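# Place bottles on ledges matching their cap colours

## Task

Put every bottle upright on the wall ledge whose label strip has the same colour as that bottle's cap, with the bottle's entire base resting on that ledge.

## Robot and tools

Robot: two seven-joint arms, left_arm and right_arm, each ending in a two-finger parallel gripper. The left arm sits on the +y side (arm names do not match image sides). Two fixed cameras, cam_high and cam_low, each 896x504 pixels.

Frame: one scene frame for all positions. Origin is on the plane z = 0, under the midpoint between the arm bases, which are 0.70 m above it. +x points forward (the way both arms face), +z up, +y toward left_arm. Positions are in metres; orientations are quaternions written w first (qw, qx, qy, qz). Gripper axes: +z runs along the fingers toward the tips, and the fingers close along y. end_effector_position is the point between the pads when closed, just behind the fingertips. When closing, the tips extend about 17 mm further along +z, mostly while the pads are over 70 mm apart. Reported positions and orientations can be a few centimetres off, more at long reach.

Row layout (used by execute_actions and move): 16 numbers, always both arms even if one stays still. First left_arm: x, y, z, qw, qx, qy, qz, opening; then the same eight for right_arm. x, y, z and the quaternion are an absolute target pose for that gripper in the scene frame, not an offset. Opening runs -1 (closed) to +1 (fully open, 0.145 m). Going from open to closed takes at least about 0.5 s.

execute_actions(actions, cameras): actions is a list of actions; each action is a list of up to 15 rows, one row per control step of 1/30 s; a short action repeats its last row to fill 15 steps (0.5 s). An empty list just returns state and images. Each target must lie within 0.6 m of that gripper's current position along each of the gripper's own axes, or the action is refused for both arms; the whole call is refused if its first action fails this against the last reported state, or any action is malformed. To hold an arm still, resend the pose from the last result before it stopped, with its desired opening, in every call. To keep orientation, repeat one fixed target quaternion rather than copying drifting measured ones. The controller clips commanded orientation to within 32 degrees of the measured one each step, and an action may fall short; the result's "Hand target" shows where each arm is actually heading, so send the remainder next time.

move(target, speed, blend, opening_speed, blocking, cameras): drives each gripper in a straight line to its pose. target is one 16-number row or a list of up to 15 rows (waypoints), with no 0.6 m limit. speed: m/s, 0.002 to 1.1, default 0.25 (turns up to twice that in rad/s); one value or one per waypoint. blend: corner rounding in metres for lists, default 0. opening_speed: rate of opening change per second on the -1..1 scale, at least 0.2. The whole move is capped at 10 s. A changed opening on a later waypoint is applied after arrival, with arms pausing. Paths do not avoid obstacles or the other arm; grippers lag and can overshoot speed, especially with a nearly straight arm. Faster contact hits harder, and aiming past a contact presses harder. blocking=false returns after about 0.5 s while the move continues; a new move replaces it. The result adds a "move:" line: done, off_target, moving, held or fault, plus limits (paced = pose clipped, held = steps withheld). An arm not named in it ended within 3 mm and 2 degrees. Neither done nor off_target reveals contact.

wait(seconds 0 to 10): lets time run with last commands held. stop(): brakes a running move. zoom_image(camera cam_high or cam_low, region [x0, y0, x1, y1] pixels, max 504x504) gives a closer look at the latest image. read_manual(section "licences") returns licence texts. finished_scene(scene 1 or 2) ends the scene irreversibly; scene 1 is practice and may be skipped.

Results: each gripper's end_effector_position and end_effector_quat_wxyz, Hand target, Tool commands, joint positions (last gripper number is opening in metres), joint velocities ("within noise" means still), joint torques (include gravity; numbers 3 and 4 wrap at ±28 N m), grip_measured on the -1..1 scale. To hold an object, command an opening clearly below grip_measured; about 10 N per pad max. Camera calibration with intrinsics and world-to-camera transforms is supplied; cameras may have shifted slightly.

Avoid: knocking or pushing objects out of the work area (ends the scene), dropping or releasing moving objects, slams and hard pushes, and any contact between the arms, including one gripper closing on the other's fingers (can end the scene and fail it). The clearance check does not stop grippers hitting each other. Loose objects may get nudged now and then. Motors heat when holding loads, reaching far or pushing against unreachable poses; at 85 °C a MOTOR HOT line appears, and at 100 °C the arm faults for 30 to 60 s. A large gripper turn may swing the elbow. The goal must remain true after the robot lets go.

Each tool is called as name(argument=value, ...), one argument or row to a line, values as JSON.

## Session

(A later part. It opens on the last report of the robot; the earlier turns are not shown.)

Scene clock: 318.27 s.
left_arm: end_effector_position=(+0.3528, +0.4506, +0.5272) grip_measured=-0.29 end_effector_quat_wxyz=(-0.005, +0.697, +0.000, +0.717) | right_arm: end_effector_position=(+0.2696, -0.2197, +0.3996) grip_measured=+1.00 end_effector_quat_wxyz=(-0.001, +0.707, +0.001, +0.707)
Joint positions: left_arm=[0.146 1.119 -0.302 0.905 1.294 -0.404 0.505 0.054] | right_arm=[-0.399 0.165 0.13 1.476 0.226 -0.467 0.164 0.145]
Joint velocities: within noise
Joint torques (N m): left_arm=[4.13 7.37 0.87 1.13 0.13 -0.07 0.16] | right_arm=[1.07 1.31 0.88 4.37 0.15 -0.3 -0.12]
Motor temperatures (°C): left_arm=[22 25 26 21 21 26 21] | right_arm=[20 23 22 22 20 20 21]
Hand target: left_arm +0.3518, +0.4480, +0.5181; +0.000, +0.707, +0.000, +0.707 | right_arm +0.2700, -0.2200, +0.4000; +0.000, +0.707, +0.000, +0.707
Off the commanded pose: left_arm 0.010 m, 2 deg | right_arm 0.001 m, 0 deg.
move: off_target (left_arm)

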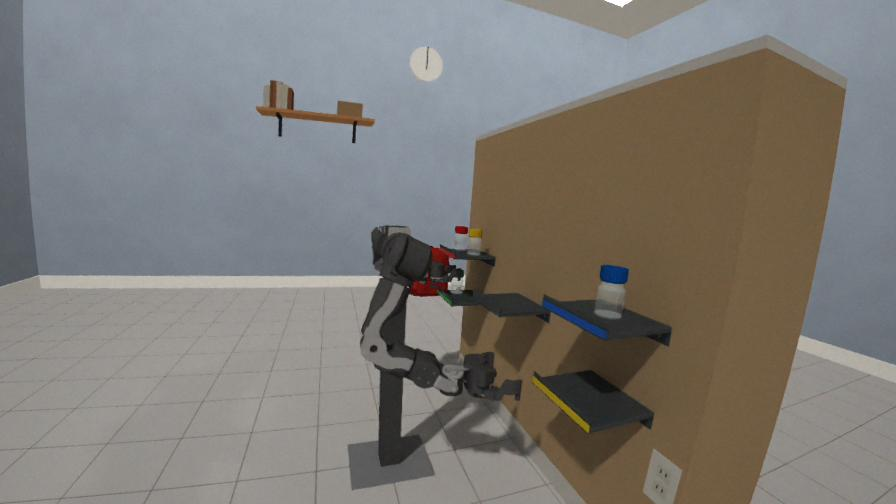

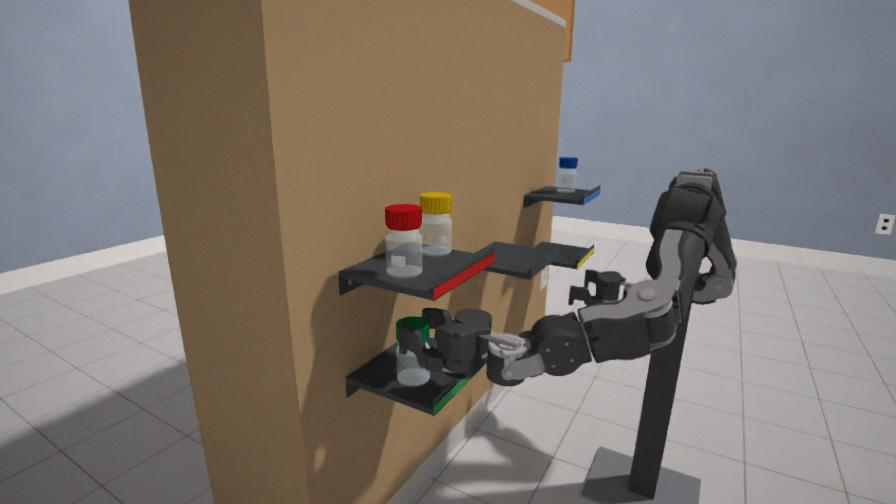

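move(
  target=[
    [0.352,0.449,0.528,0,0.7071,0,0.7071,-0.7,0.27,-0.22,0.40,0,0.7071,0,0.7071,1],
    [0.352,0.449,0.528,0,0.7071,0,0.7071,0.15,0.27,-0.22,0.40,0,0.7071,0,0.7071,1],
    [0.225,0.452,0.535,0,0.7071,0,0.7071,0.15,0.27,-0.22,0.40,0,0.7071,0,0.7071,1],
  ],
  speed=[0.05,0.05,0.12],
  opening_speed=0.7,
)

zoom_image(
  camera="cam_low",
  region=[330, 180, 570, 420],
)

move(
  target=[
    [0.22,0.45,0.72,0,0.7071,0,0.7071,-0.05,0.27,-0.22,0.40,0,0.7071,0,0.7071,1],
    [0.235,0.36,0.73,0,0.7071,0,0.7071,-0.05,0.27,-0.22,0.40,0,0.7071,0,0.7071,1],
    [0.325,0.351,0.72,0,0.7071,0,0.7071,-0.05,0.27,-0.22,0.40,0,0.7071,0,0.7071,1],
  ],
  speed=[0.2,0.15,0.12],
  blend=[0.02,0.01,0],
)

zoom_image(
  camera="cam_low",
  region=[360, 160, 560, 300],
)

zoom_image(
  camera="cam_high",
  region=[420, 210, 500, 270],
)

Scene clock: 345.70 s.
left_arm: end_effector_position=(+0.2243, +0.4529, +0.5337) grip_measured=+0.15 end_effector_quat_wxyz=(-0.001, +0.709, +0.003, +0.706) | right_arm: end_effector_position=(+0.2696, -0.2197, +0.3996) grip_measured=+1.00 end_effector_quat_wxyz=(-0.001, +0.707, +0.001, +0.707)
Joint positions: left_arm=[-1.146 1.129 0.597 1.315 1.53 -0.603 0.59 0.087] | right_arm=[-0.399 0.165 0.13 1.476 0.226 -0.467 0.164 0.145]
Joint velocities: within noise
Joint torques (N m): left_arm=[0.59 4.15 3.23 0.88 0.35 -0.56 0.23] | right_arm=[1.07 1.41 0.84 4.49 0.15 -0.26 -0.13]
Motor temperatures (°C): left_arm=[22 26 25 21 21 25 21] | right_arm=[20 23 22 22 20 20 21]
Hand target: left_arm +0.2250, +0.4520, +0.5349; +0.000, +0.707, +0.000, +0.707 | right_arm +0.2700, -0.2200, +0.4000; +0.000, +0.707, +0.000, +0.707
Off the commanded pose: left_arm 0.002 m, 0 deg | right_arm 0.001 m, 0 deg.
move: done

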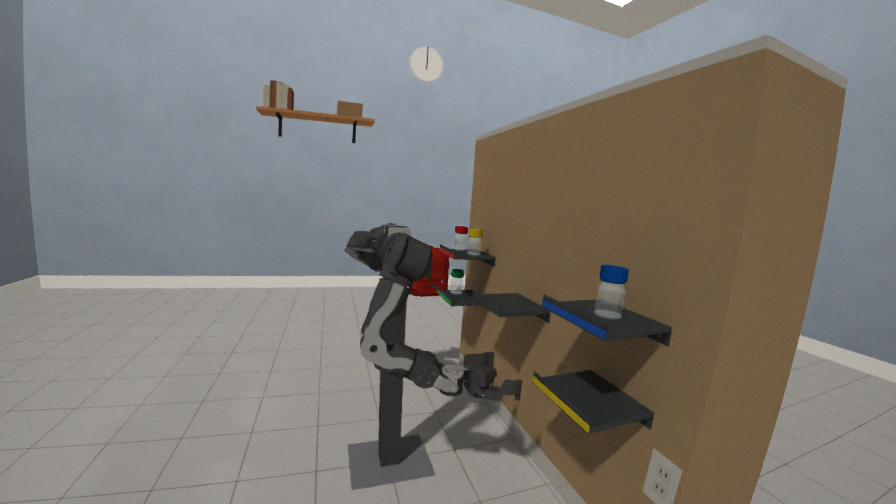

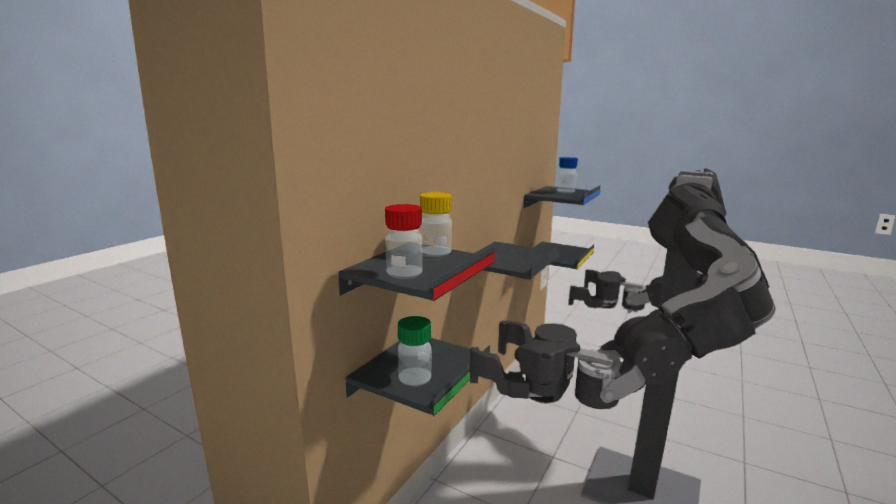

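Scaled by 2.100 from the camera's 896x504 image, which has a finer 1280x720 frame.

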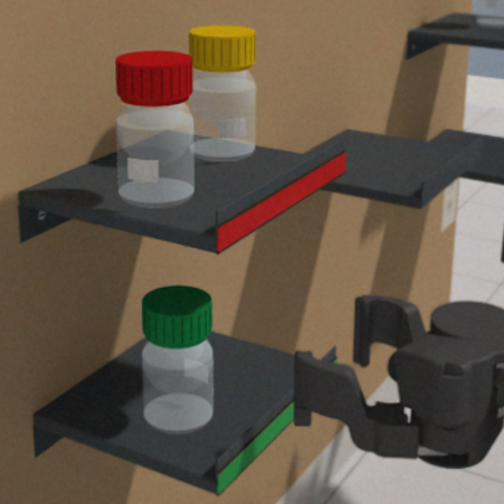

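Scene clock: 348.40 s.
left_arm: end_effector_position=(+0.3253, +0.3495, +0.7222) grip_measured=-0.05 end_effector_quat_wxyz=(+0.001, +0.705, -0.003, +0.709) | right_arm: end_effector_position=(+0.2696, -0.2197, +0.3996) grip_measured=+1.00 end_effector_quat_wxyz=(-0.001, +0.707, +0.001, +0.707)
Joint positions: left_arm=[-1.133 1.327 1.344 1.885 1.529 0.217 -0.071 0.072] | right_arm=[-0.399 0.165 0.13 1.476 0.226 -0.467 0.164 0.145]
Joint velocities: within noise
Joint torques (N m): left_arm=[2.57 2.68 2.63 0.47 0.15 -0.7 -0.02] | right_arm=[0.99 1.31 0.87 4.4 0.13 -0.31 -0.13]
Motor temperatures (°C): left_arm=[22 26 25 21 21 25 21] | right_arm=[20 23 22 22 20 20 21]
Hand target: left_arm +0.3250, +0.3509, +0.7199; +0.000, +0.707, +0.000, +0.707 | right_arm +0.2700, -0.2200, +0.4000; +0.000, +0.707, +0.000, +0.707
Off the commanded pose: left_arm 0.003 m, 0 deg | right_arm 0.001 m, 0 deg.
move: done

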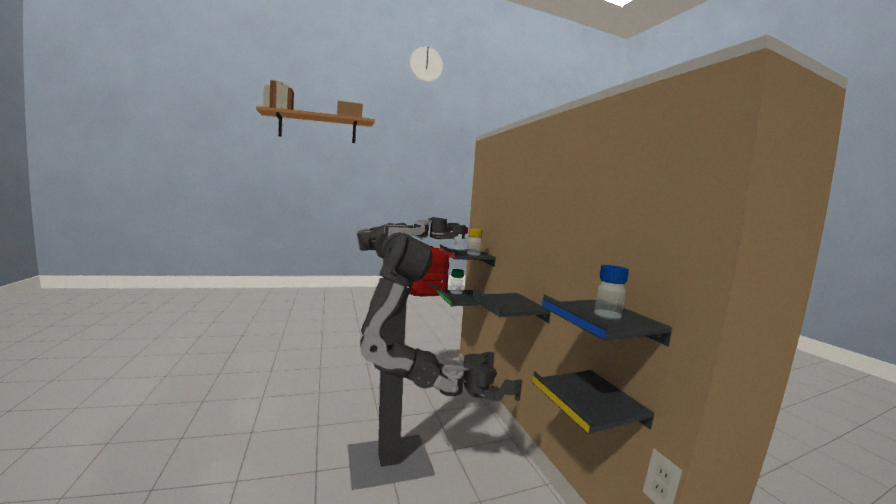

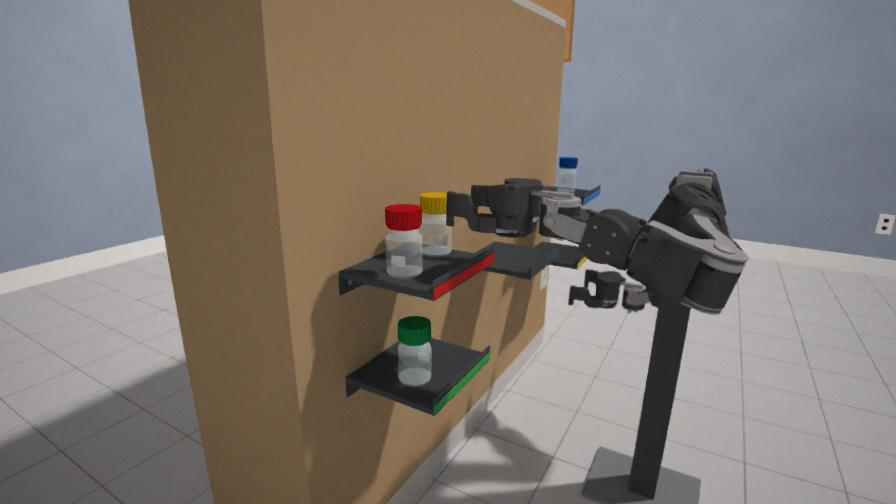

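Scaled by 2.520 from the camera's 896x504 image, which has a finer 1280x720 frame.

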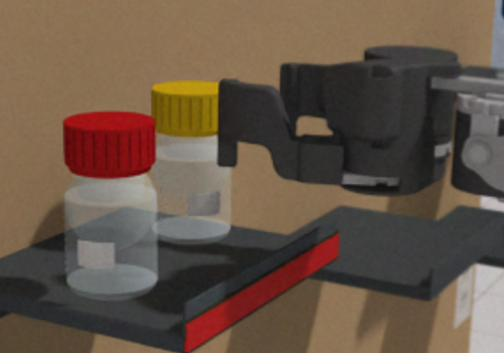

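Scaled by 6.300 from the camera's 896x504 image, which has a finer 1280x720 frame.

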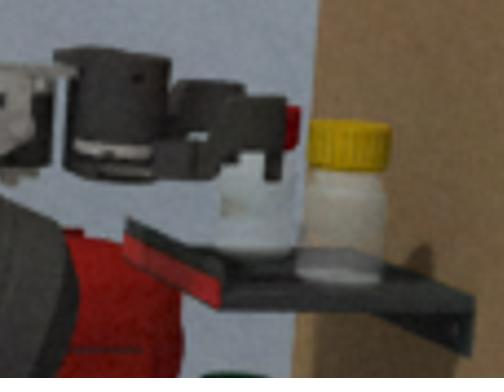

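move(
  target=[
    [0.332,0.351,0.706,0,0.7071,0,0.7071,-0.05,0.27,-0.22,0.40,0,0.7071,0,0.7071,1],
    [0.374,0.351,0.706,0,0.7071,0,0.7071,-0.05,0.27,-0.22,0.40,0,0.7071,0,0.7071,1],
    [0.374,0.351,0.706,0,0.7071,0,0.7071,-0.7,0.27,-0.22,0.40,0,0.7071,0,0.7071,1],
  ],
  speed=0.06,
  opening_speed=0.6,
)

zoom_image(
  camera="cam_low",
  region=[360, 160, 560, 300],
)

zoom_image(
  camera="cam_high",
  region=[420, 210, 500, 270],
)

Scene clock: 366.90 s.
left_arm: end_effector_position=(+0.3743, +0.3490, +0.7090) grip_measured=-0.41 end_effector_quat_wxyz=(+0.002, +0.705, -0.003, +0.710) | right_arm: end_effector_position=(+0.2696, -0.2197, +0.3996) grip_measured=+1.00 end_effector_quat_wxyz=(-0.001, +0.707, +0.001, +0.707)
Joint positions: left_arm=[-1.187 1.554 1.245 1.694 1.569 0.052 -0.1 0.045] | right_arm=[-0.399 0.165 0.13 1.476 0.226 -0.467 0.164 0.145]
Joint velocities: within noise
Joint torques (N m): left_arm=[4.02 2.52 2.86 0.09 0.11 -0.69 -0.04] | right_arm=[1.15 1.31 0.83 4.41 0.13 -0.28 -0.13]
Motor temperatures (°C): left_arm=[21 24 25 21 21 25 21] | right_arm=[20 23 22 22 20 20 21]
Hand target: left_arm +0.3739, +0.3510, +0.7060; +0.000, +0.707, +0.000, +0.707 | right_arm +0.2700, -0.2200, +0.4000; +0.000, +0.707, +0.000, +0.707
Off the commanded pose: left_arm 0.004 m, 1 deg | right_arm 0.001 m, 0 deg.
move: off_target (left_arm); target 3's new opening was sent with left_arm's hand 0.004 m and 1 deg from that target

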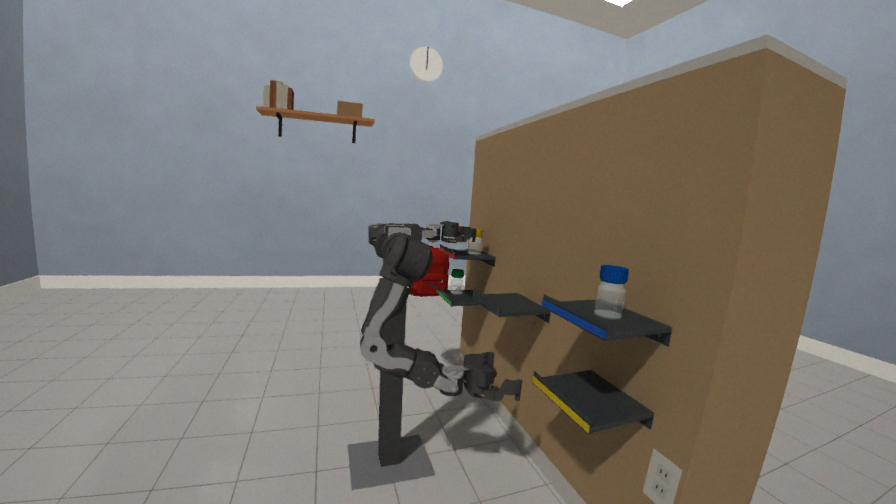

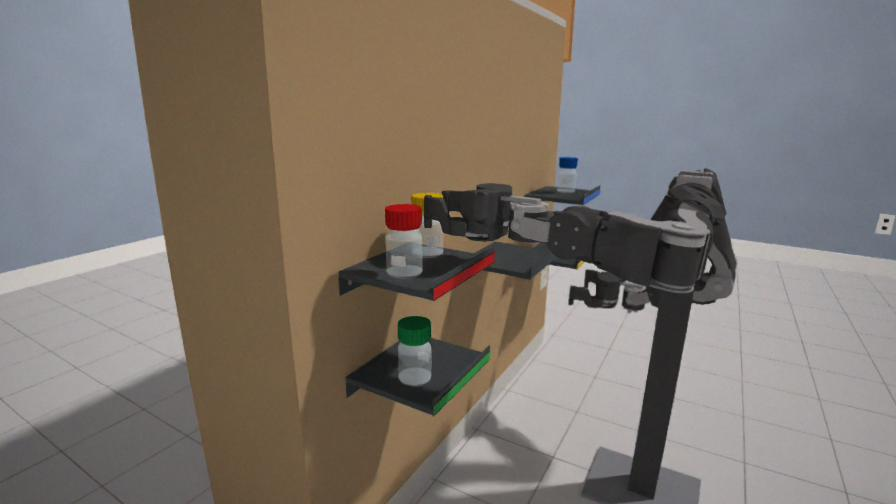

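Scaled by 2.520 from the camera's 896x504 image, which has a finer 1280x720 frame.

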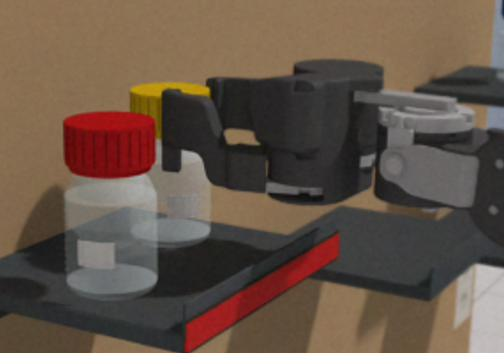

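Scaled by 6.300 from the camera's 896x504 image, which has a finer 1280x720 frame.

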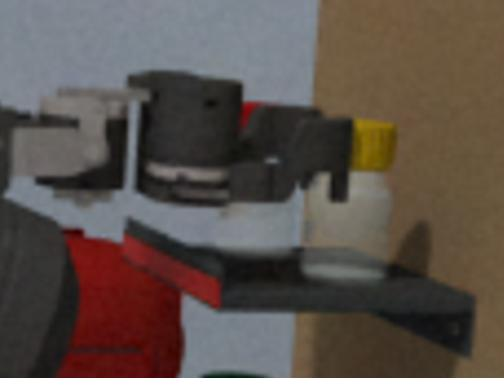

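move(
  target=[
    [0.374,0.351,0.706,0,0.7071,0,0.7071,-0.03,0.27,-0.22,0.40,0,0.7071,0,0.7071,1],
    [0.396,0.351,0.706,0,0.7071,0,0.7071,-0.03,0.27,-0.22,0.40,0,0.7071,0,0.7071,1],
    [0.396,0.351,0.706,0,0.7071,0,0.7071,-0.7,0.27,-0.22,0.40,0,0.7071,0,0.7071,1],
  ],
  speed=0.06,
  opening_speed=0.6,
)

zoom_image(
  camera="cam_low",
  region=[360, 160, 560, 300],
)

zoom_image(
  camera="cam_high",
  region=[420, 210, 500, 270],
)

Scene clock: 380.60 s.
left_arm: end_effector_position=(+0.3963, +0.3499, +0.7075) grip_measured=-0.25 end_effector_quat_wxyz=(+0.000, +0.705, -0.002, +0.709) | right_arm: end_effector_position=(+0.2696, -0.2197, +0.3996) grip_measured=+1.00 end_effector_quat_wxyz=(-0.001, +0.707, +0.001, +0.707)
Joint positions: left_arm=[-1.382 1.655 1.413 1.591 1.585 0.025 -0.1 0.057] | right_arm=[-0.399 0.165 0.13 1.476 0.226 -0.467 0.164 0.145]
Joint velocities: within noise
Joint torques (N m): left_arm=[4.73 1.28 4.15 0.09 0.13 -0.54 0.07] | right_arm=[1.07 1.31 0.81 4.44 0.15 -0.27 -0.14]
Motor temperatures (°C): left_arm=[22 24 25 21 21 25 21] | right_arm=[20 23 22 22 20 20 21]
Hand target: left_arm +0.3960, +0.3509, +0.7061; +0.000, +0.707, +0.000, +0.707 | right_arm +0.2700, -0.2200, +0.4000; +0.000, +0.707, +0.000, +0.707
Off the commanded pose: left_arm 0.002 m, 0 deg | right_arm 0.001 m, 0 deg.
joint sent to its limit (left arm) — joint 5 (forearm roll), upper limit. The joint targets still meet the commanded pose.
move: done

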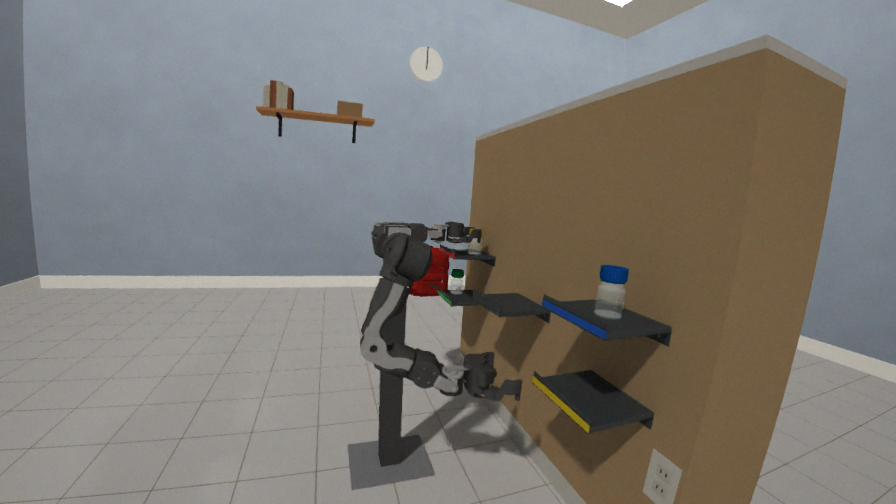

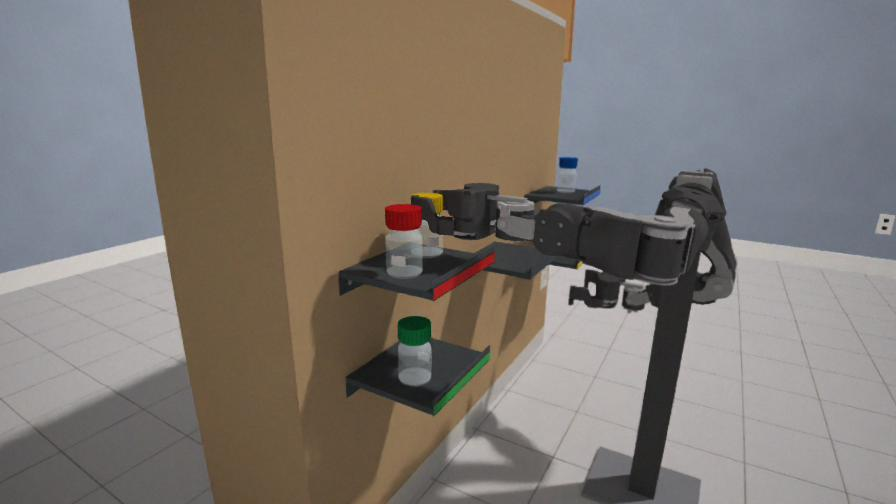

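Scaled by 2.520 from the camera's 896x504 image, which has a finer 1280x720 frame.

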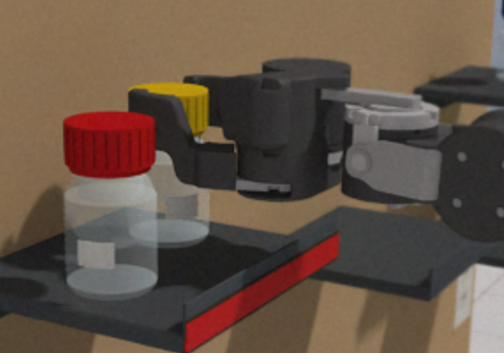

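Scaled by 6.300 from the camera's 896x504 image, which has a finer 1280x720 frame.

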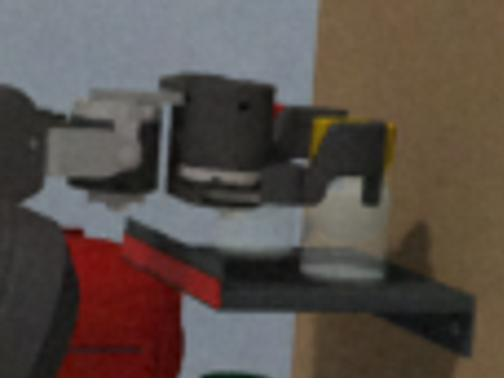

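move(
  target=[
    [0.396,0.351,0.785,0,0.7071,0,0.7071,-0.7,0.27,-0.22,0.40,0,0.7071,0,0.7071,1],
  ],
  speed=0.13,
  cameras=[],
)

move(
  target=[
    [0.235,0.36,0.785,0,0.7071,0,0.7071,-0.7,0.27,-0.22,0.40,0,0.7071,0,0.7071,1],
    [0.22,0.42,0.65,0,0.7071,0,0.7071,-0.7,0.27,-0.22,0.40,0,0.7071,0,0.7071,1],
    [0.215,0.44,0.45,0,0.7071,0,0.7071,-0.7,0.27,-0.22,0.40,0,0.7071,0,0.7071,1],
    [0.22,0.33,0.42,0,0.7071,0,0.7071,-0.7,0.27,-0.22,0.40,0,0.7071,0,0.7071,1],
    [0.28,0.215,0.44,0,0.7071,0,0.7071,-0.7,0.27,-0.22,0.40,0,0.7071,0,0.7071,1],
    [0.285,0.215,0.672,0,0.7071,0,0.7071,-0.7,0.27,-0.22,0.40,0,0.7071,0,0.7071,1],
  ],
  speed=[0.18,0.2,0.22,0.22,0.22,0.2],
  blend=[0.01,0.02,0.03,0.03,0.01,0],
)

zoom_image(
  camera="cam_low",
  region=[400, 140, 640, 300],
)

Scene clock: 399.80 s.
left_arm: end_effector_position=(+0.3960, +0.3515, +0.7843) grip_measured=-0.25 end_effector_quat_wxyz=(-0.006, +0.708, -0.007, +0.706) | right_arm: end_effector_position=(+0.2696, -0.2197, +0.3996) grip_measured=+1.00 end_effector_quat_wxyz=(-0.001, +0.707, +0.001, +0.707)
Joint positions: left_arm=[-1.212 1.724 1.574 1.507 1.585 0.365 -0.089 0.057] | right_arm=[-0.399 0.165 0.13 1.476 0.226 -0.467 0.164 0.145]
Joint velocities: within noise
Joint torques (N m): left_arm=[5.92 2.84 3.41 -0.08 0.13 -0.82 0.19] | right_arm=[1.12 1.36 0.87 4.41 0.14 -0.27 -0.11]
Motor temperatures (°C): left_arm=[22 23 26 21 21 25 21] | right_arm=[20 23 22 22 20 20 21]
Hand target: left_arm +0.3960, +0.3511, +0.7849; -0.004, +0.706, -0.007, +0.708 | right_arm +0.2700, -0.2200, +0.4000; +0.000, +0.707, +0.000, +0.707
Off the commanded pose: left_arm 0.001 m, 1 deg | right_arm 0.001 m, 0 deg.
joint sent to its limit (left arm) — joint 3 (upper arm roll), upper limit; joint 5 (forearm roll), upper limit. The joint targets still meet the commanded pose.
move: done
No camera images: "cameras" was empty.

Scene clock: 405.87 s.
left_arm: end_effector_position=(+0.2856, +0.2155, +0.6724) grip_measured=-0.25 end_effector_quat_wxyz=(+0.042, +0.686, -0.042, +0.726) | right_arm: end_effector_position=(+0.2696, -0.2197, +0.3996) grip_measured=+1.00 end_effector_quat_wxyz=(-0.001, +0.707, +0.001, +0.707)
Joint positions: left_arm=[-0.1 0.482 0.459 2.43 0.747 0.781 -0.018 0.057] | right_arm=[-0.399 0.165 0.13 1.476 0.226 -0.467 0.164 0.145]
Joint velocities: within noise
Joint torques (N m): left_arm=[2.73 3.63 0.42 3.21 0.16 -0.6 -0.06] | right_arm=[0.99 1.36 0.77 4.46 0.13 -0.33 -0.11]
Motor temperatures (°C): left_arm=[22 23 26 21 21 25 21] | right_arm=[20 23 22 22 20 20 21]
Hand target: left_arm +0.2857, +0.2155, +0.6718; +0.042, +0.687, -0.042, +0.724 | right_arm +0.2700, -0.2200, +0.4000; +0.000, +0.707, +0.000, +0.707
Off the commanded pose: left_arm 0.001 m, 8 deg | right_arm 0.001 m, 0 deg.
joint sent to its limit (left arm) — joint 4 (elbow), upper limit, where the elbow is as bent as it goes; joint 6 (wrist pitch), upper limit. The joint targets are off in orientation, not in position.
move: off_target (left_arm)

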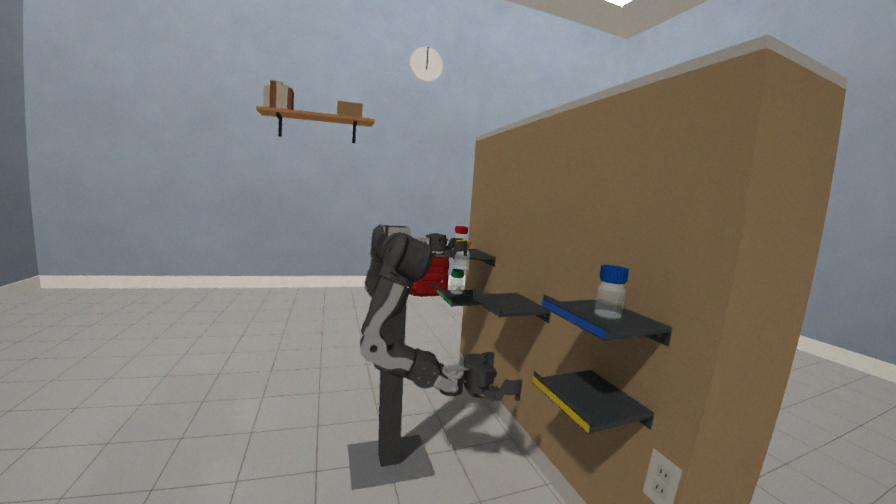

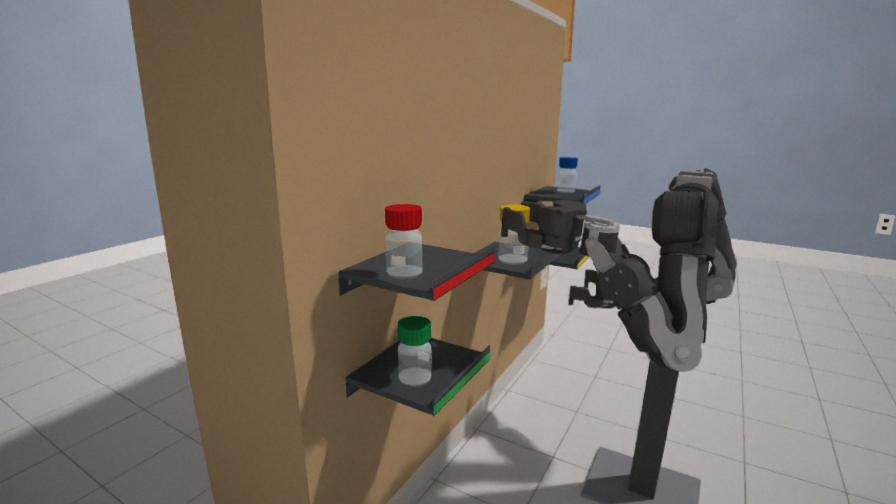

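Scaled by 2.100 from the camera's 896x504 image, which has a finer 1280x720 frame.

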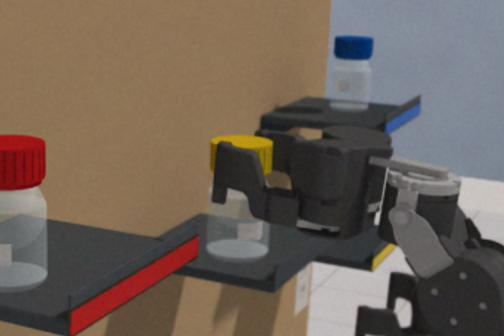

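move(
  target=[
    [0.31,0.10,0.682,0,0.7071,0,0.7071,-0.7,0.27,-0.22,0.40,0,0.7071,0,0.7071,1],
    [0.375,0.0,0.672,0,0.7071,0,0.7071,-0.7,0.27,-0.22,0.40,0,0.7071,0,0.7071,1],
    [0.375,0.0,0.622,0,0.7071,0,0.7071,-0.7,0.27,-0.22,0.40,0,0.7071,0,0.7071,1],
    [0.375,0.0,0.609,0,0.7071,0,0.7071,-0.7,0.27,-0.22,0.40,0,0.7071,0,0.7071,1],
  ],
  speed=[0.15,0.15,0.12,0.04],
  blend=[0.01,0.005,0,0],
)

zoom_image(
  camera="cam_low",
  region=[430, 160, 630, 300],
)

move(
  target=[
    [0.375,0.0,0.602,0,0.7071,0,0.7071,-0.7,0.27,-0.22,0.40,0,0.7071,0,0.7071,1],
  ],
  speed=[0.04],
  cameras=[],
)

Scene clock: 419.17 s.
left_arm: end_effector_position=(+0.3747, -0.0001, +0.6093) grip_measured=-0.25 end_effector_quat_wxyz=(+0.001, +0.709, +0.001, +0.705) | right_arm: end_effector_position=(+0.2696, -0.2197, +0.3996) grip_measured=+1.00 end_effector_quat_wxyz=(-0.001, +0.707, +0.001, +0.707)
Joint positions: left_arm=[0.668 0.136 -1.011 1.776 0.69 0.402 -1.179 0.057] | right_arm=[-0.399 0.165 0.13 1.476 0.226 -0.467 0.164 0.145]
Joint velocities: within noise
Joint torques (N m): left_arm=[7.56 -1.31 1.17 3.38 -0.52 -0.5 0.17] | right_arm=[1.12 1.38 0.92 4.42 0.14 -0.28 -0.13]
Motor temperatures (°C): left_arm=[22 23 25 21 21 25 21] | right_arm=[20 23 22 22 20 20 21]
Hand target: left_arm +0.3750, +0.0000, +0.6090; +0.000, +0.707, +0.000, +0.707 | right_arm +0.2700, -0.2200, +0.4000; +0.000, +0.707, +0.000, +0.707
Off the commanded pose: left_arm 0.000 m, 0 deg | right_arm 0.001 m, 0 deg.
move: done

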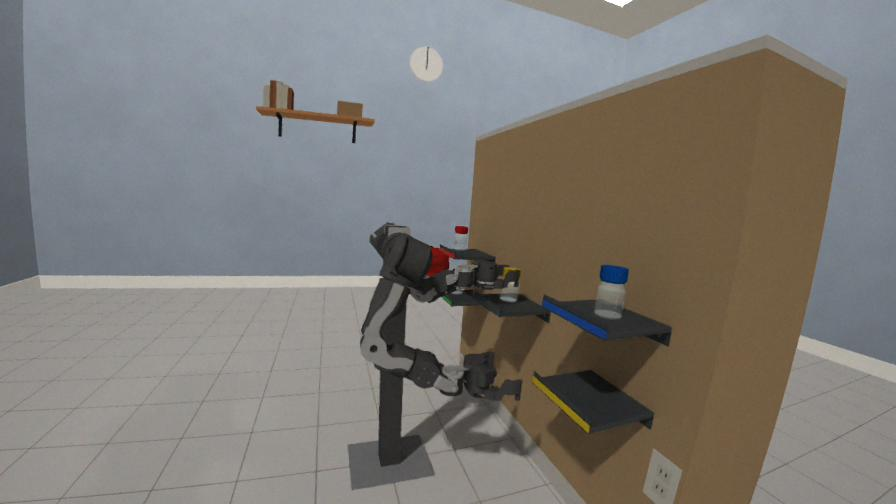

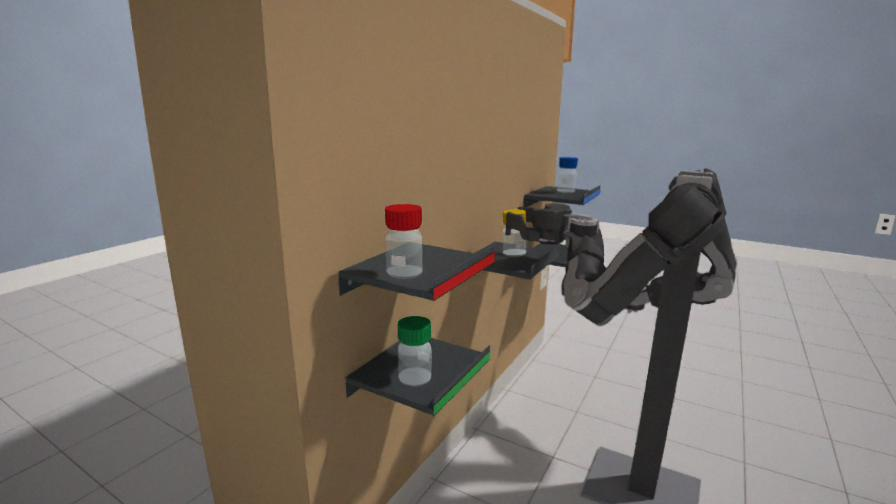

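Scaled by 2.520 from the camera's 896x504 image, which has a finer 1280x720 frame.

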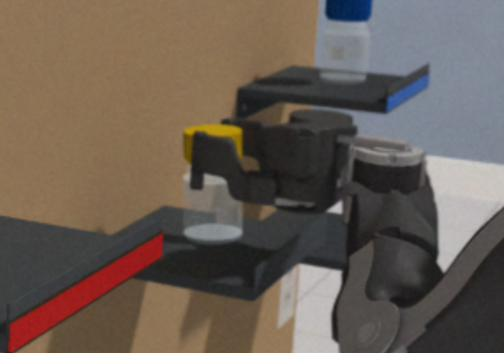

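Scene clock: 419.90 s.
left_arm: end_effector_position=(+0.3747, -0.0002, +0.6048) grip_measured=-0.25 end_effector_quat_wxyz=(+0.002, +0.706, +0.001, +0.708) | right_arm: end_effector_position=(+0.2696, -0.2197, +0.3996) grip_measured=+1.00 end_effector_quat_wxyz=(-0.001, +0.707, +0.001, +0.707)
Joint positions: left_arm=[0.667 0.147 -1.031 1.764 0.685 0.368 -1.179 0.057] | right_arm=[-0.399 0.165 0.13 1.476 0.226 -0.467 0.164 0.145]
Joint velocities: within noise
Joint torques (N m): left_arm=[6.74 -1.23 1.07 3.02 -0.43 -0.44 0.16] | right_arm=[1.2 1.38 0.77 4.56 0.14 -0.29 -0.14]
Motor temperatures (°C): left_arm=[22 23 25 21 21 25 21] | right_arm=[20 23 22 22 20 20 21]
Hand target: left_arm +0.3749, -0.0001, +0.6021; +0.000, +0.707, +0.000, +0.707 | right_arm +0.2700, -0.2200, +0.4000; +0.000, +0.707, +0.000, +0.707
Off the commanded pose: left_arm 0.003 m, 0 deg | right_arm 0.001 m, 0 deg.
move: done
No camera images: "cameras" was empty.

move(
  target=[
    [0.375,0.0,0.604,0,0.7071,0,0.7071,-0.7,0.27,-0.22,0.40,0,0.7071,0,0.7071,1],
    [0.375,0.0,0.604,0,0.7071,0,0.7071,0.3,0.27,-0.22,0.40,0,0.7071,0,0.7071,1],
    [0.29,0.015,0.61,0,0.7071,0,0.7071,0.3,0.27,-0.22,0.40,0,0.7071,0,0.7071,1],
    [0.28,0.2,0.62,0,0.7071,0,0.7071,0.3,0.28,-0.2,0.45,0,0.7071,0,0.7071,1],
    [0.28,0.2,0.45,0,0.7071,0,0.7071,0.3,0.29,-0.12,0.56,0,0.7071,0,0.7071,1],
    [0.22,0.33,0.42,0,0.7071,0,0.7071,0.3,0.305,0.0,0.605,0,0.7071,0,0.7071,1],
  ],
  speed=[0.05,0.05,0.12,0.2,0.2,0.15],
  opening_speed=1.0,
  blend=[0,0,0.01,0.02,0.02,0],
)

zoom_image(
  camera="cam_low",
  region=[430, 160, 630, 300],
)

zoom_image(
  camera="cam_high",
  region=[430, 220, 590, 340],
)

Scene clock: 447.10 s.
left_arm: end_effector_position=(+0.2202, +0.3300, +0.4204) grip_measured=+0.30 end_effector_quat_wxyz=(-0.001, +0.707, -0.001, +0.707) | right_arm: end_effector_position=(+0.3048, +0.0001, +0.6067) grip_measured=+1.00 end_effector_quat_wxyz=(-0.003, +0.705, -0.001, +0.709)
Joint positions: left_arm=[-0.654 0.79 -0.033 1.406 0.878 -0.788 0.132 0.098] | right_arm=[0.036 -0.178 -0.77 2.044 -0.126 0.612 -0.704 0.145]
Joint velocities: within noise
Joint torques (N m): left_arm=[0.54 4 2.04 2.5 0.23 -0.61 0.21] | right_arm=[2.6 -3.34 -0.79 3.11 -0.13 -0.21 -0.12]
Motor temperatures (°C): left_arm=[23 23 24 21 22 25 21] | right_arm=[20 23 22 22 20 20 21]
Hand target: left_arm +0.2199, +0.3300, +0.4200; +0.000, +0.707, +0.000, +0.707 | right_arm +0.3050, -0.0001, +0.6050; +0.000, +0.707, +0.000, +0.707
Off the commanded pose: left_arm 0.000 m, 0 deg | right_arm 0.002 m, 0 deg.
joint read past its limit (left arm) — joint 6 (wrist pitch), lower limit.
joint read past its limit (right arm) — joint 2 (shoulder roll), lower limit.
joint sent to its limit (left arm) — joint 6 (wrist pitch), lower limit. The joint targets still meet the commanded pose.
joint sent to its limit (right arm) — joint 2 (shoulder roll), lower limit. The joint targets still meet the commanded pose.
move: done

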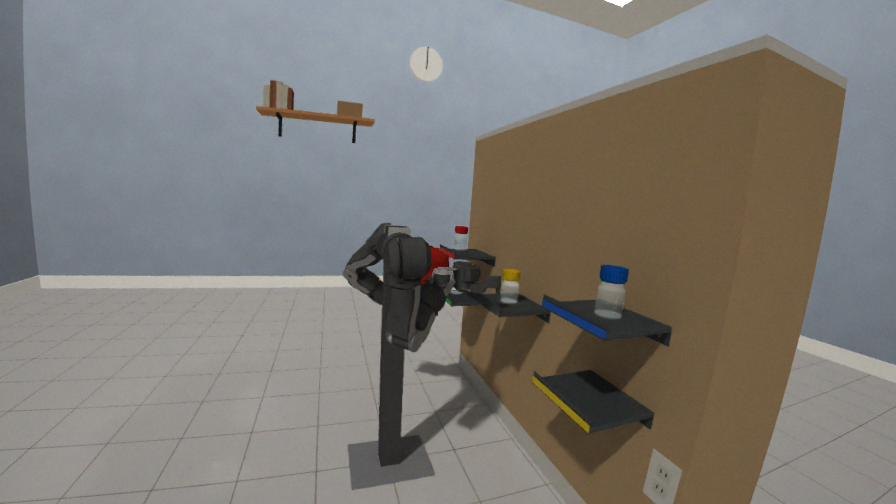

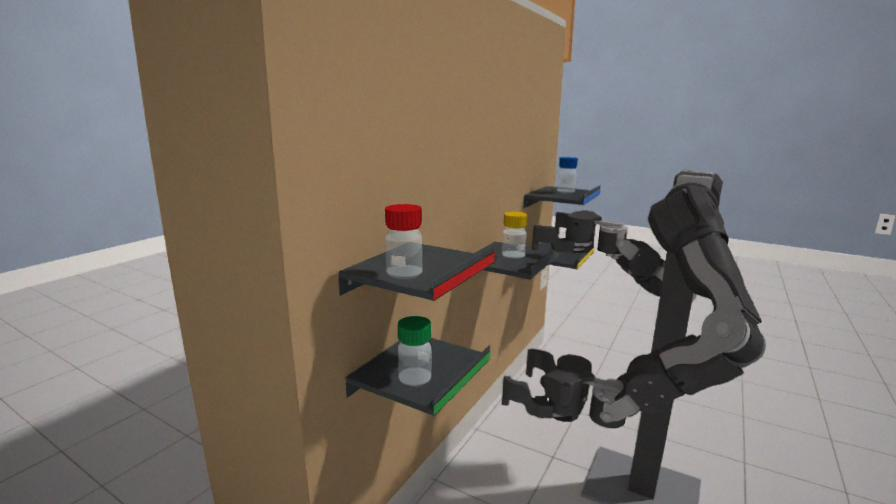

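Scaled by 2.520 from the camera's 896x504 image, which has a finer 1280x720 frame.

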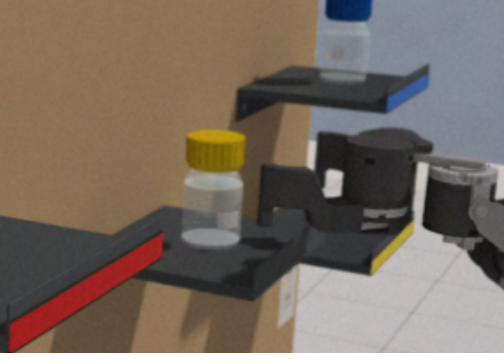

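Scaled by 3.150 from the camera's 896x504 image, which has a finer 1280x720 frame.

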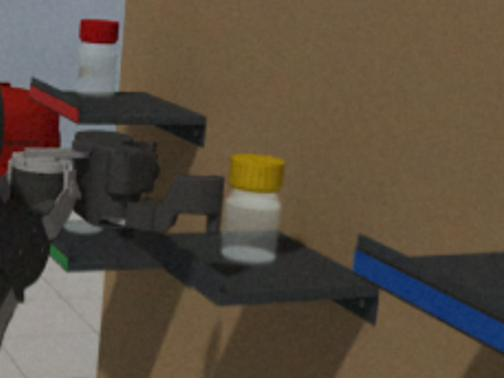

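move(
  target=[
    [0.22,0.33,0.42,0,0.7071,0,0.7071,0.3,0.378,0.0,0.604,0,0.7071,0,0.7071,1],
    [0.22,0.33,0.42,0,0.7071,0,0.7071,0.3,0.378,0.0,0.604,0,0.7071,0,0.7071,-0.7],
  ],
  speed=[0.12,0.1],
  opening_speed=0.9,
)

zoom_image(
  camera="cam_low",
  region=[430, 160, 630, 300],
)

Scene clock: 463.87 s.
left_arm: end_effector_position=(+0.2202, +0.3300, +0.4204) grip_measured=+0.30 end_effector_quat_wxyz=(-0.001, +0.707, -0.001, +0.707) | right_arm: end_effector_position=(+0.3781, -0.0009, +0.6048) grip_measured=-0.27 end_effector_quat_wxyz=(+0.002, +0.707, -0.002, +0.707)
Joint positions: left_arm=[-0.654 0.79 -0.033 1.406 0.878 -0.788 0.132 0.098] | right_arm=[0.332 -0.177 -0.619 1.75 0.062 0.549 -0.676 0.055]
Joint velocities: within noise
Joint torques (N m): left_arm=[0.54 4 2.04 2.5 0.22 -0.61 0.23] | right_arm=[4.42 -2.94 -0.39 3.62 -0.15 -0.46 0.11]
Motor temperatures (°C): left_arm=[22 23 24 21 22 25 21] | right_arm=[21 23 22 22 20 20 21]
Hand target: left_arm +0.2199, +0.3300, +0.4200; +0.000, +0.707, +0.000, +0.707 | right_arm +0.3780, +0.0000, +0.6040; +0.000, +0.707, +0.000, +0.707
Off the commanded pose: left_arm 0.000 m, 0 deg | right_arm 0.001 m, 0 deg.
joint read past its limit (left arm) — joint 6 (wrist pitch), lower limit.
joint sent to its limit (left arm) — joint 6 (wrist pitch), lower limit. The joint targets still meet the commanded pose.
move: done

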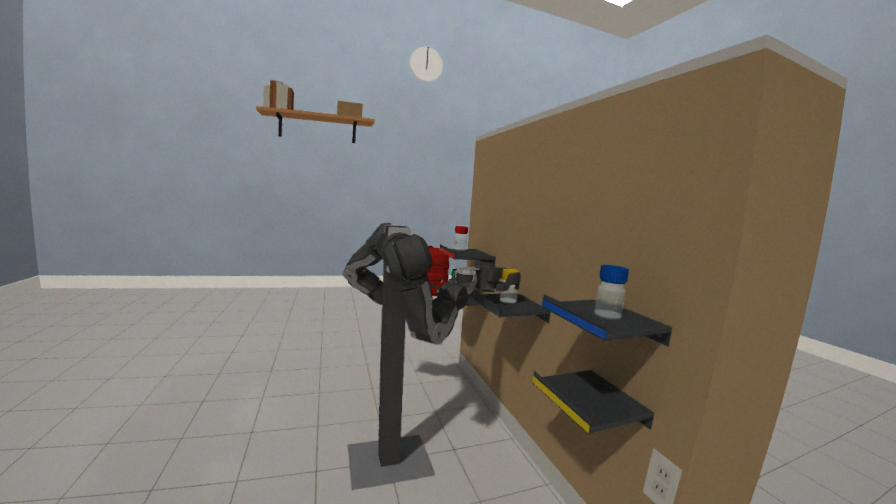

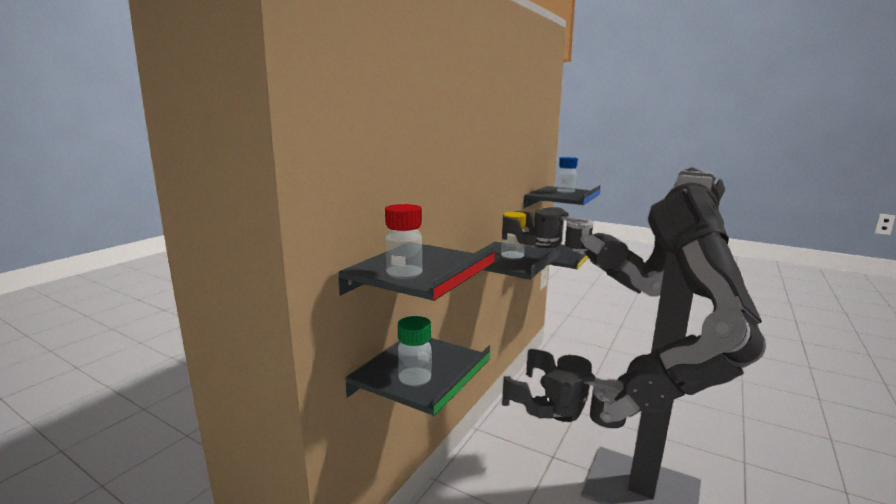

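Scaled by 2.520 from the camera's 896x504 image, which has a finer 1280x720 frame.

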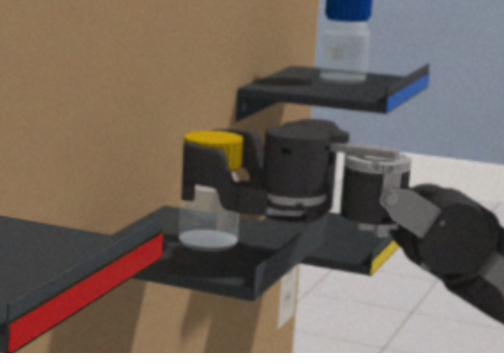

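move(
  target=[
    [0.22,0.33,0.42,0,0.7071,0,0.7071,0.3,0.378,0.0,0.675,0,0.7071,0,0.7071,-0.7],
    [0.22,0.33,0.42,0,0.7071,0,0.7071,0.3,0.315,-0.10,0.678,0,0.7071,0,0.7071,-0.7],
    [0.22,0.33,0.42,0,0.7071,0,0.7071,0.3,0.285,-0.215,0.672,0,0.7071,0,0.7071,-0.7],
    [0.22,0.33,0.42,0,0.7071,0,0.7071,0.3,0.28,-0.21,0.44,0,0.7071,0,0.7071,-0.7],
    [0.22,0.33,0.42,0,0.7071,0,0.7071,0.3,0.22,-0.33,0.42,0,0.7071,0,0.7071,-0.7],
    [0.22,0.33,0.42,0,0.7071,0,0.7071,0.3,0.217,-0.44,0.44,0,0.7071,0,0.7071,-0.7],
  ],
  speed=[0.15,0.15,0.18,0.22,0.22,0.2],
  blend=[0.005,0.01,0.015,0.03,0.02,0],
  cameras=[],
)

move(
  target=[
    [0.22,0.33,0.42,0,0.7071,0,0.7071,0.3,0.222,-0.455,0.562,0,0.7071,0,0.7071,-0.7],
  ],
  speed=0.2,
  cameras=[],
)

move(
  target=[
    [0.22,0.33,0.42,0,0.7071,0,0.7071,0.3,0.352,-0.452,0.562,0,0.7071,0,0.7071,-0.7],
  ],
  speed=0.13,
)

zoom_image(
  camera="cam_high",
  region=[500, 280, 680, 440],
)

Scene clock: 488.67 s.
left_arm: end_effector_position=(+0.2202, +0.3300, +0.4204) grip_measured=+0.30 end_effector_quat_wxyz=(-0.001, +0.707, -0.001, +0.707) | right_arm: end_effector_position=(+0.2165, -0.4401, +0.4386) grip_measured=-0.27 end_effector_quat_wxyz=(+0.001, +0.710, +0.001, +0.704)
Joint positions: left_arm=[-0.654 0.79 -0.033 1.406 0.878 -0.788 0.132 0.098] | right_arm=[-0.521 0.916 0.11 0.944 1.319 -0.703 0.746 0.055]
Joint velocities: within noise
Joint torques (N m): left_arm=[0.54 4 2.04 2.5 0.22 -0.61 0.23] | right_arm=[0.75 6.79 3.54 1.39 0.57 -0.33 0.16]
Motor temperatures (°C): left_arm=[21 24 24 21 21 25 21] | right_arm=[21 23 22 22 20 20 21]
Hand target: left_arm +0.2199, +0.3300, +0.4200; +0.000, +0.707, +0.000, +0.707 | right_arm +0.2170, -0.4400, +0.4400; +0.000, +0.707, +0.000, +0.707
Off the commanded pose: left_arm 0.000 m, 0 deg | right_arm 0.002 m, 1 deg.
joint read past its limit (left arm) — joint 6 (wrist pitch), lower limit.
joint sent to its limit (left arm) — joint 6 (wrist pitch), lower limit. The joint targets still meet the commanded pose.
move: done
No camera images: "cameras" was empty.

Scene clock: 489.73 s.
left_arm: end_effector_position=(+0.2202, +0.3300, +0.4204) grip_measured=+0.30 end_effector_quat_wxyz=(-0.001, +0.707, -0.001, +0.707) | right_arm: end_effector_position=(+0.2219, -0.4542, +0.5612) grip_measured=-0.27 end_effector_quat_wxyz=(-0.001, +0.709, +0.002, +0.705)
Joint positions: left_arm=[-0.654 0.79 -0.033 1.406 0.878 -0.788 0.132 0.098] | right_arm=[-1.173 1.043 0.808 1.386 1.434 -0.434 0.611 0.055]
Joint velocities: within noise
Joint torques (N m): left_arm=[0.54 4 2.06 2.51 0.22 -0.61 0.23] | right_arm=[0.49 3.34 4.12 1.03 0.5 -0.37 -0.14]
Motor temperatures (°C): left_arm=[21 24 24 21 21 25 21] | right_arm=[21 23 22 22 20 20 21]
Hand target: left_arm +0.2199, +0.3300, +0.4200; +0.000, +0.707, +0.000, +0.707 | right_arm +0.2219, -0.4550, +0.5620; +0.000, +0.707, +0.000, +0.707
Off the commanded pose: left_arm 0.000 m, 0 deg | right_arm 0.001 m, 0 deg.
joint read past its limit (left arm) — joint 6 (wrist pitch), lower limit.
joint sent to its limit (left arm) — joint 6 (wrist pitch), lower limit. The joint targets still meet the commanded pose.
move: done
No camera images: "cameras" was empty.

Scene clock: 491.20 s.
left_arm: end_effector_position=(+0.2202, +0.3300, +0.4204) grip_measured=+0.30 end_effector_quat_wxyz=(-0.001, +0.707, -0.001, +0.707) | right_arm: end_effector_position=(+0.3516, -0.4532, +0.5610) grip_measured=-0.27 end_effector_quat_wxyz=(+0.002, +0.709, -0.001, +0.705)
Joint positions: left_arm=[-0.654 0.79 -0.033 1.406 0.878 -0.788 0.132 0.098] | right_arm=[0.046 1.251 -0.226 1.043 1.369 -0.303 0.446 0.055]
Joint velocities: within noise
Joint torques (N m): left_arm=[0.54 4 2.04 2.51 0.22 -0.62 0.23] | right_arm=[3.71 8.9 4.16 1.43 0.42 -0.47 0.17]
Motor temperatures (°C): left_arm=[21 24 24 21 21 25 21] | right_arm=[21 23 22 21 20 20 21]
Hand target: left_arm +0.2199, +0.3300, +0.4200; +0.000, +0.707, +0.000, +0.707 | right_arm +0.3520, -0.4520, +0.5620; +0.000, +0.707, +0.000, +0.707
Off the commanded pose: left_arm 0.000 m, 0 deg | right_arm 0.002 m, 0 deg.
joint read past its limit (left arm) — joint 6 (wrist pitch), lower limit.
joint sent to its limit (left arm) — joint 6 (wrist pitch), lower limit. The joint targets still meet the commanded pose.
move: done

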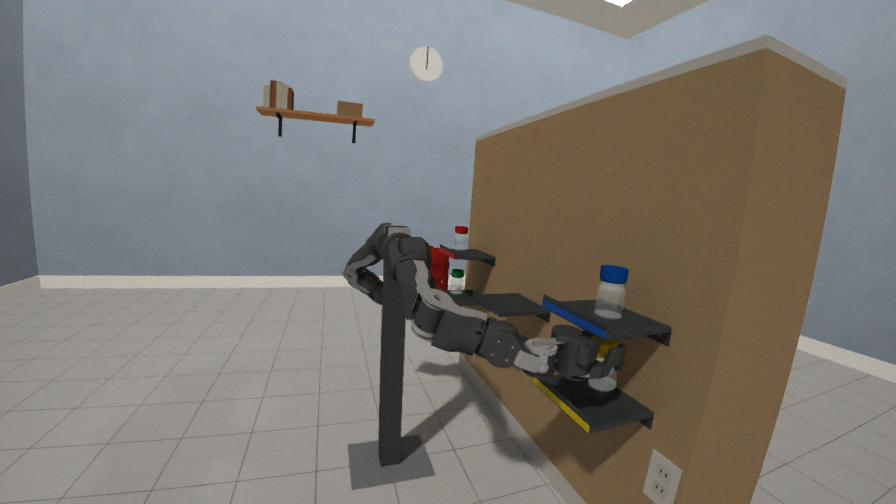

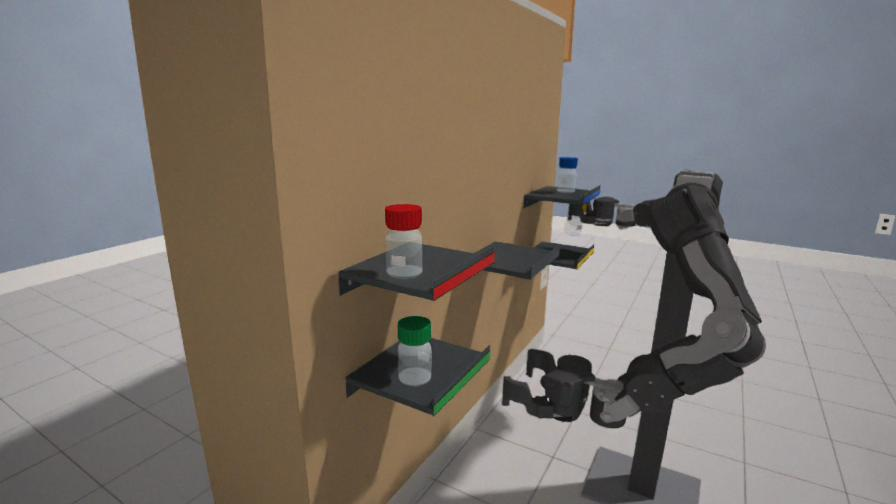

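Scaled by 2.800 from the camera's 896x504 image, which has a finer 1280x720 frame.

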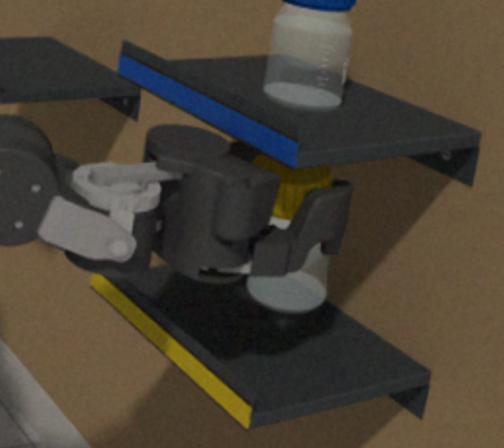

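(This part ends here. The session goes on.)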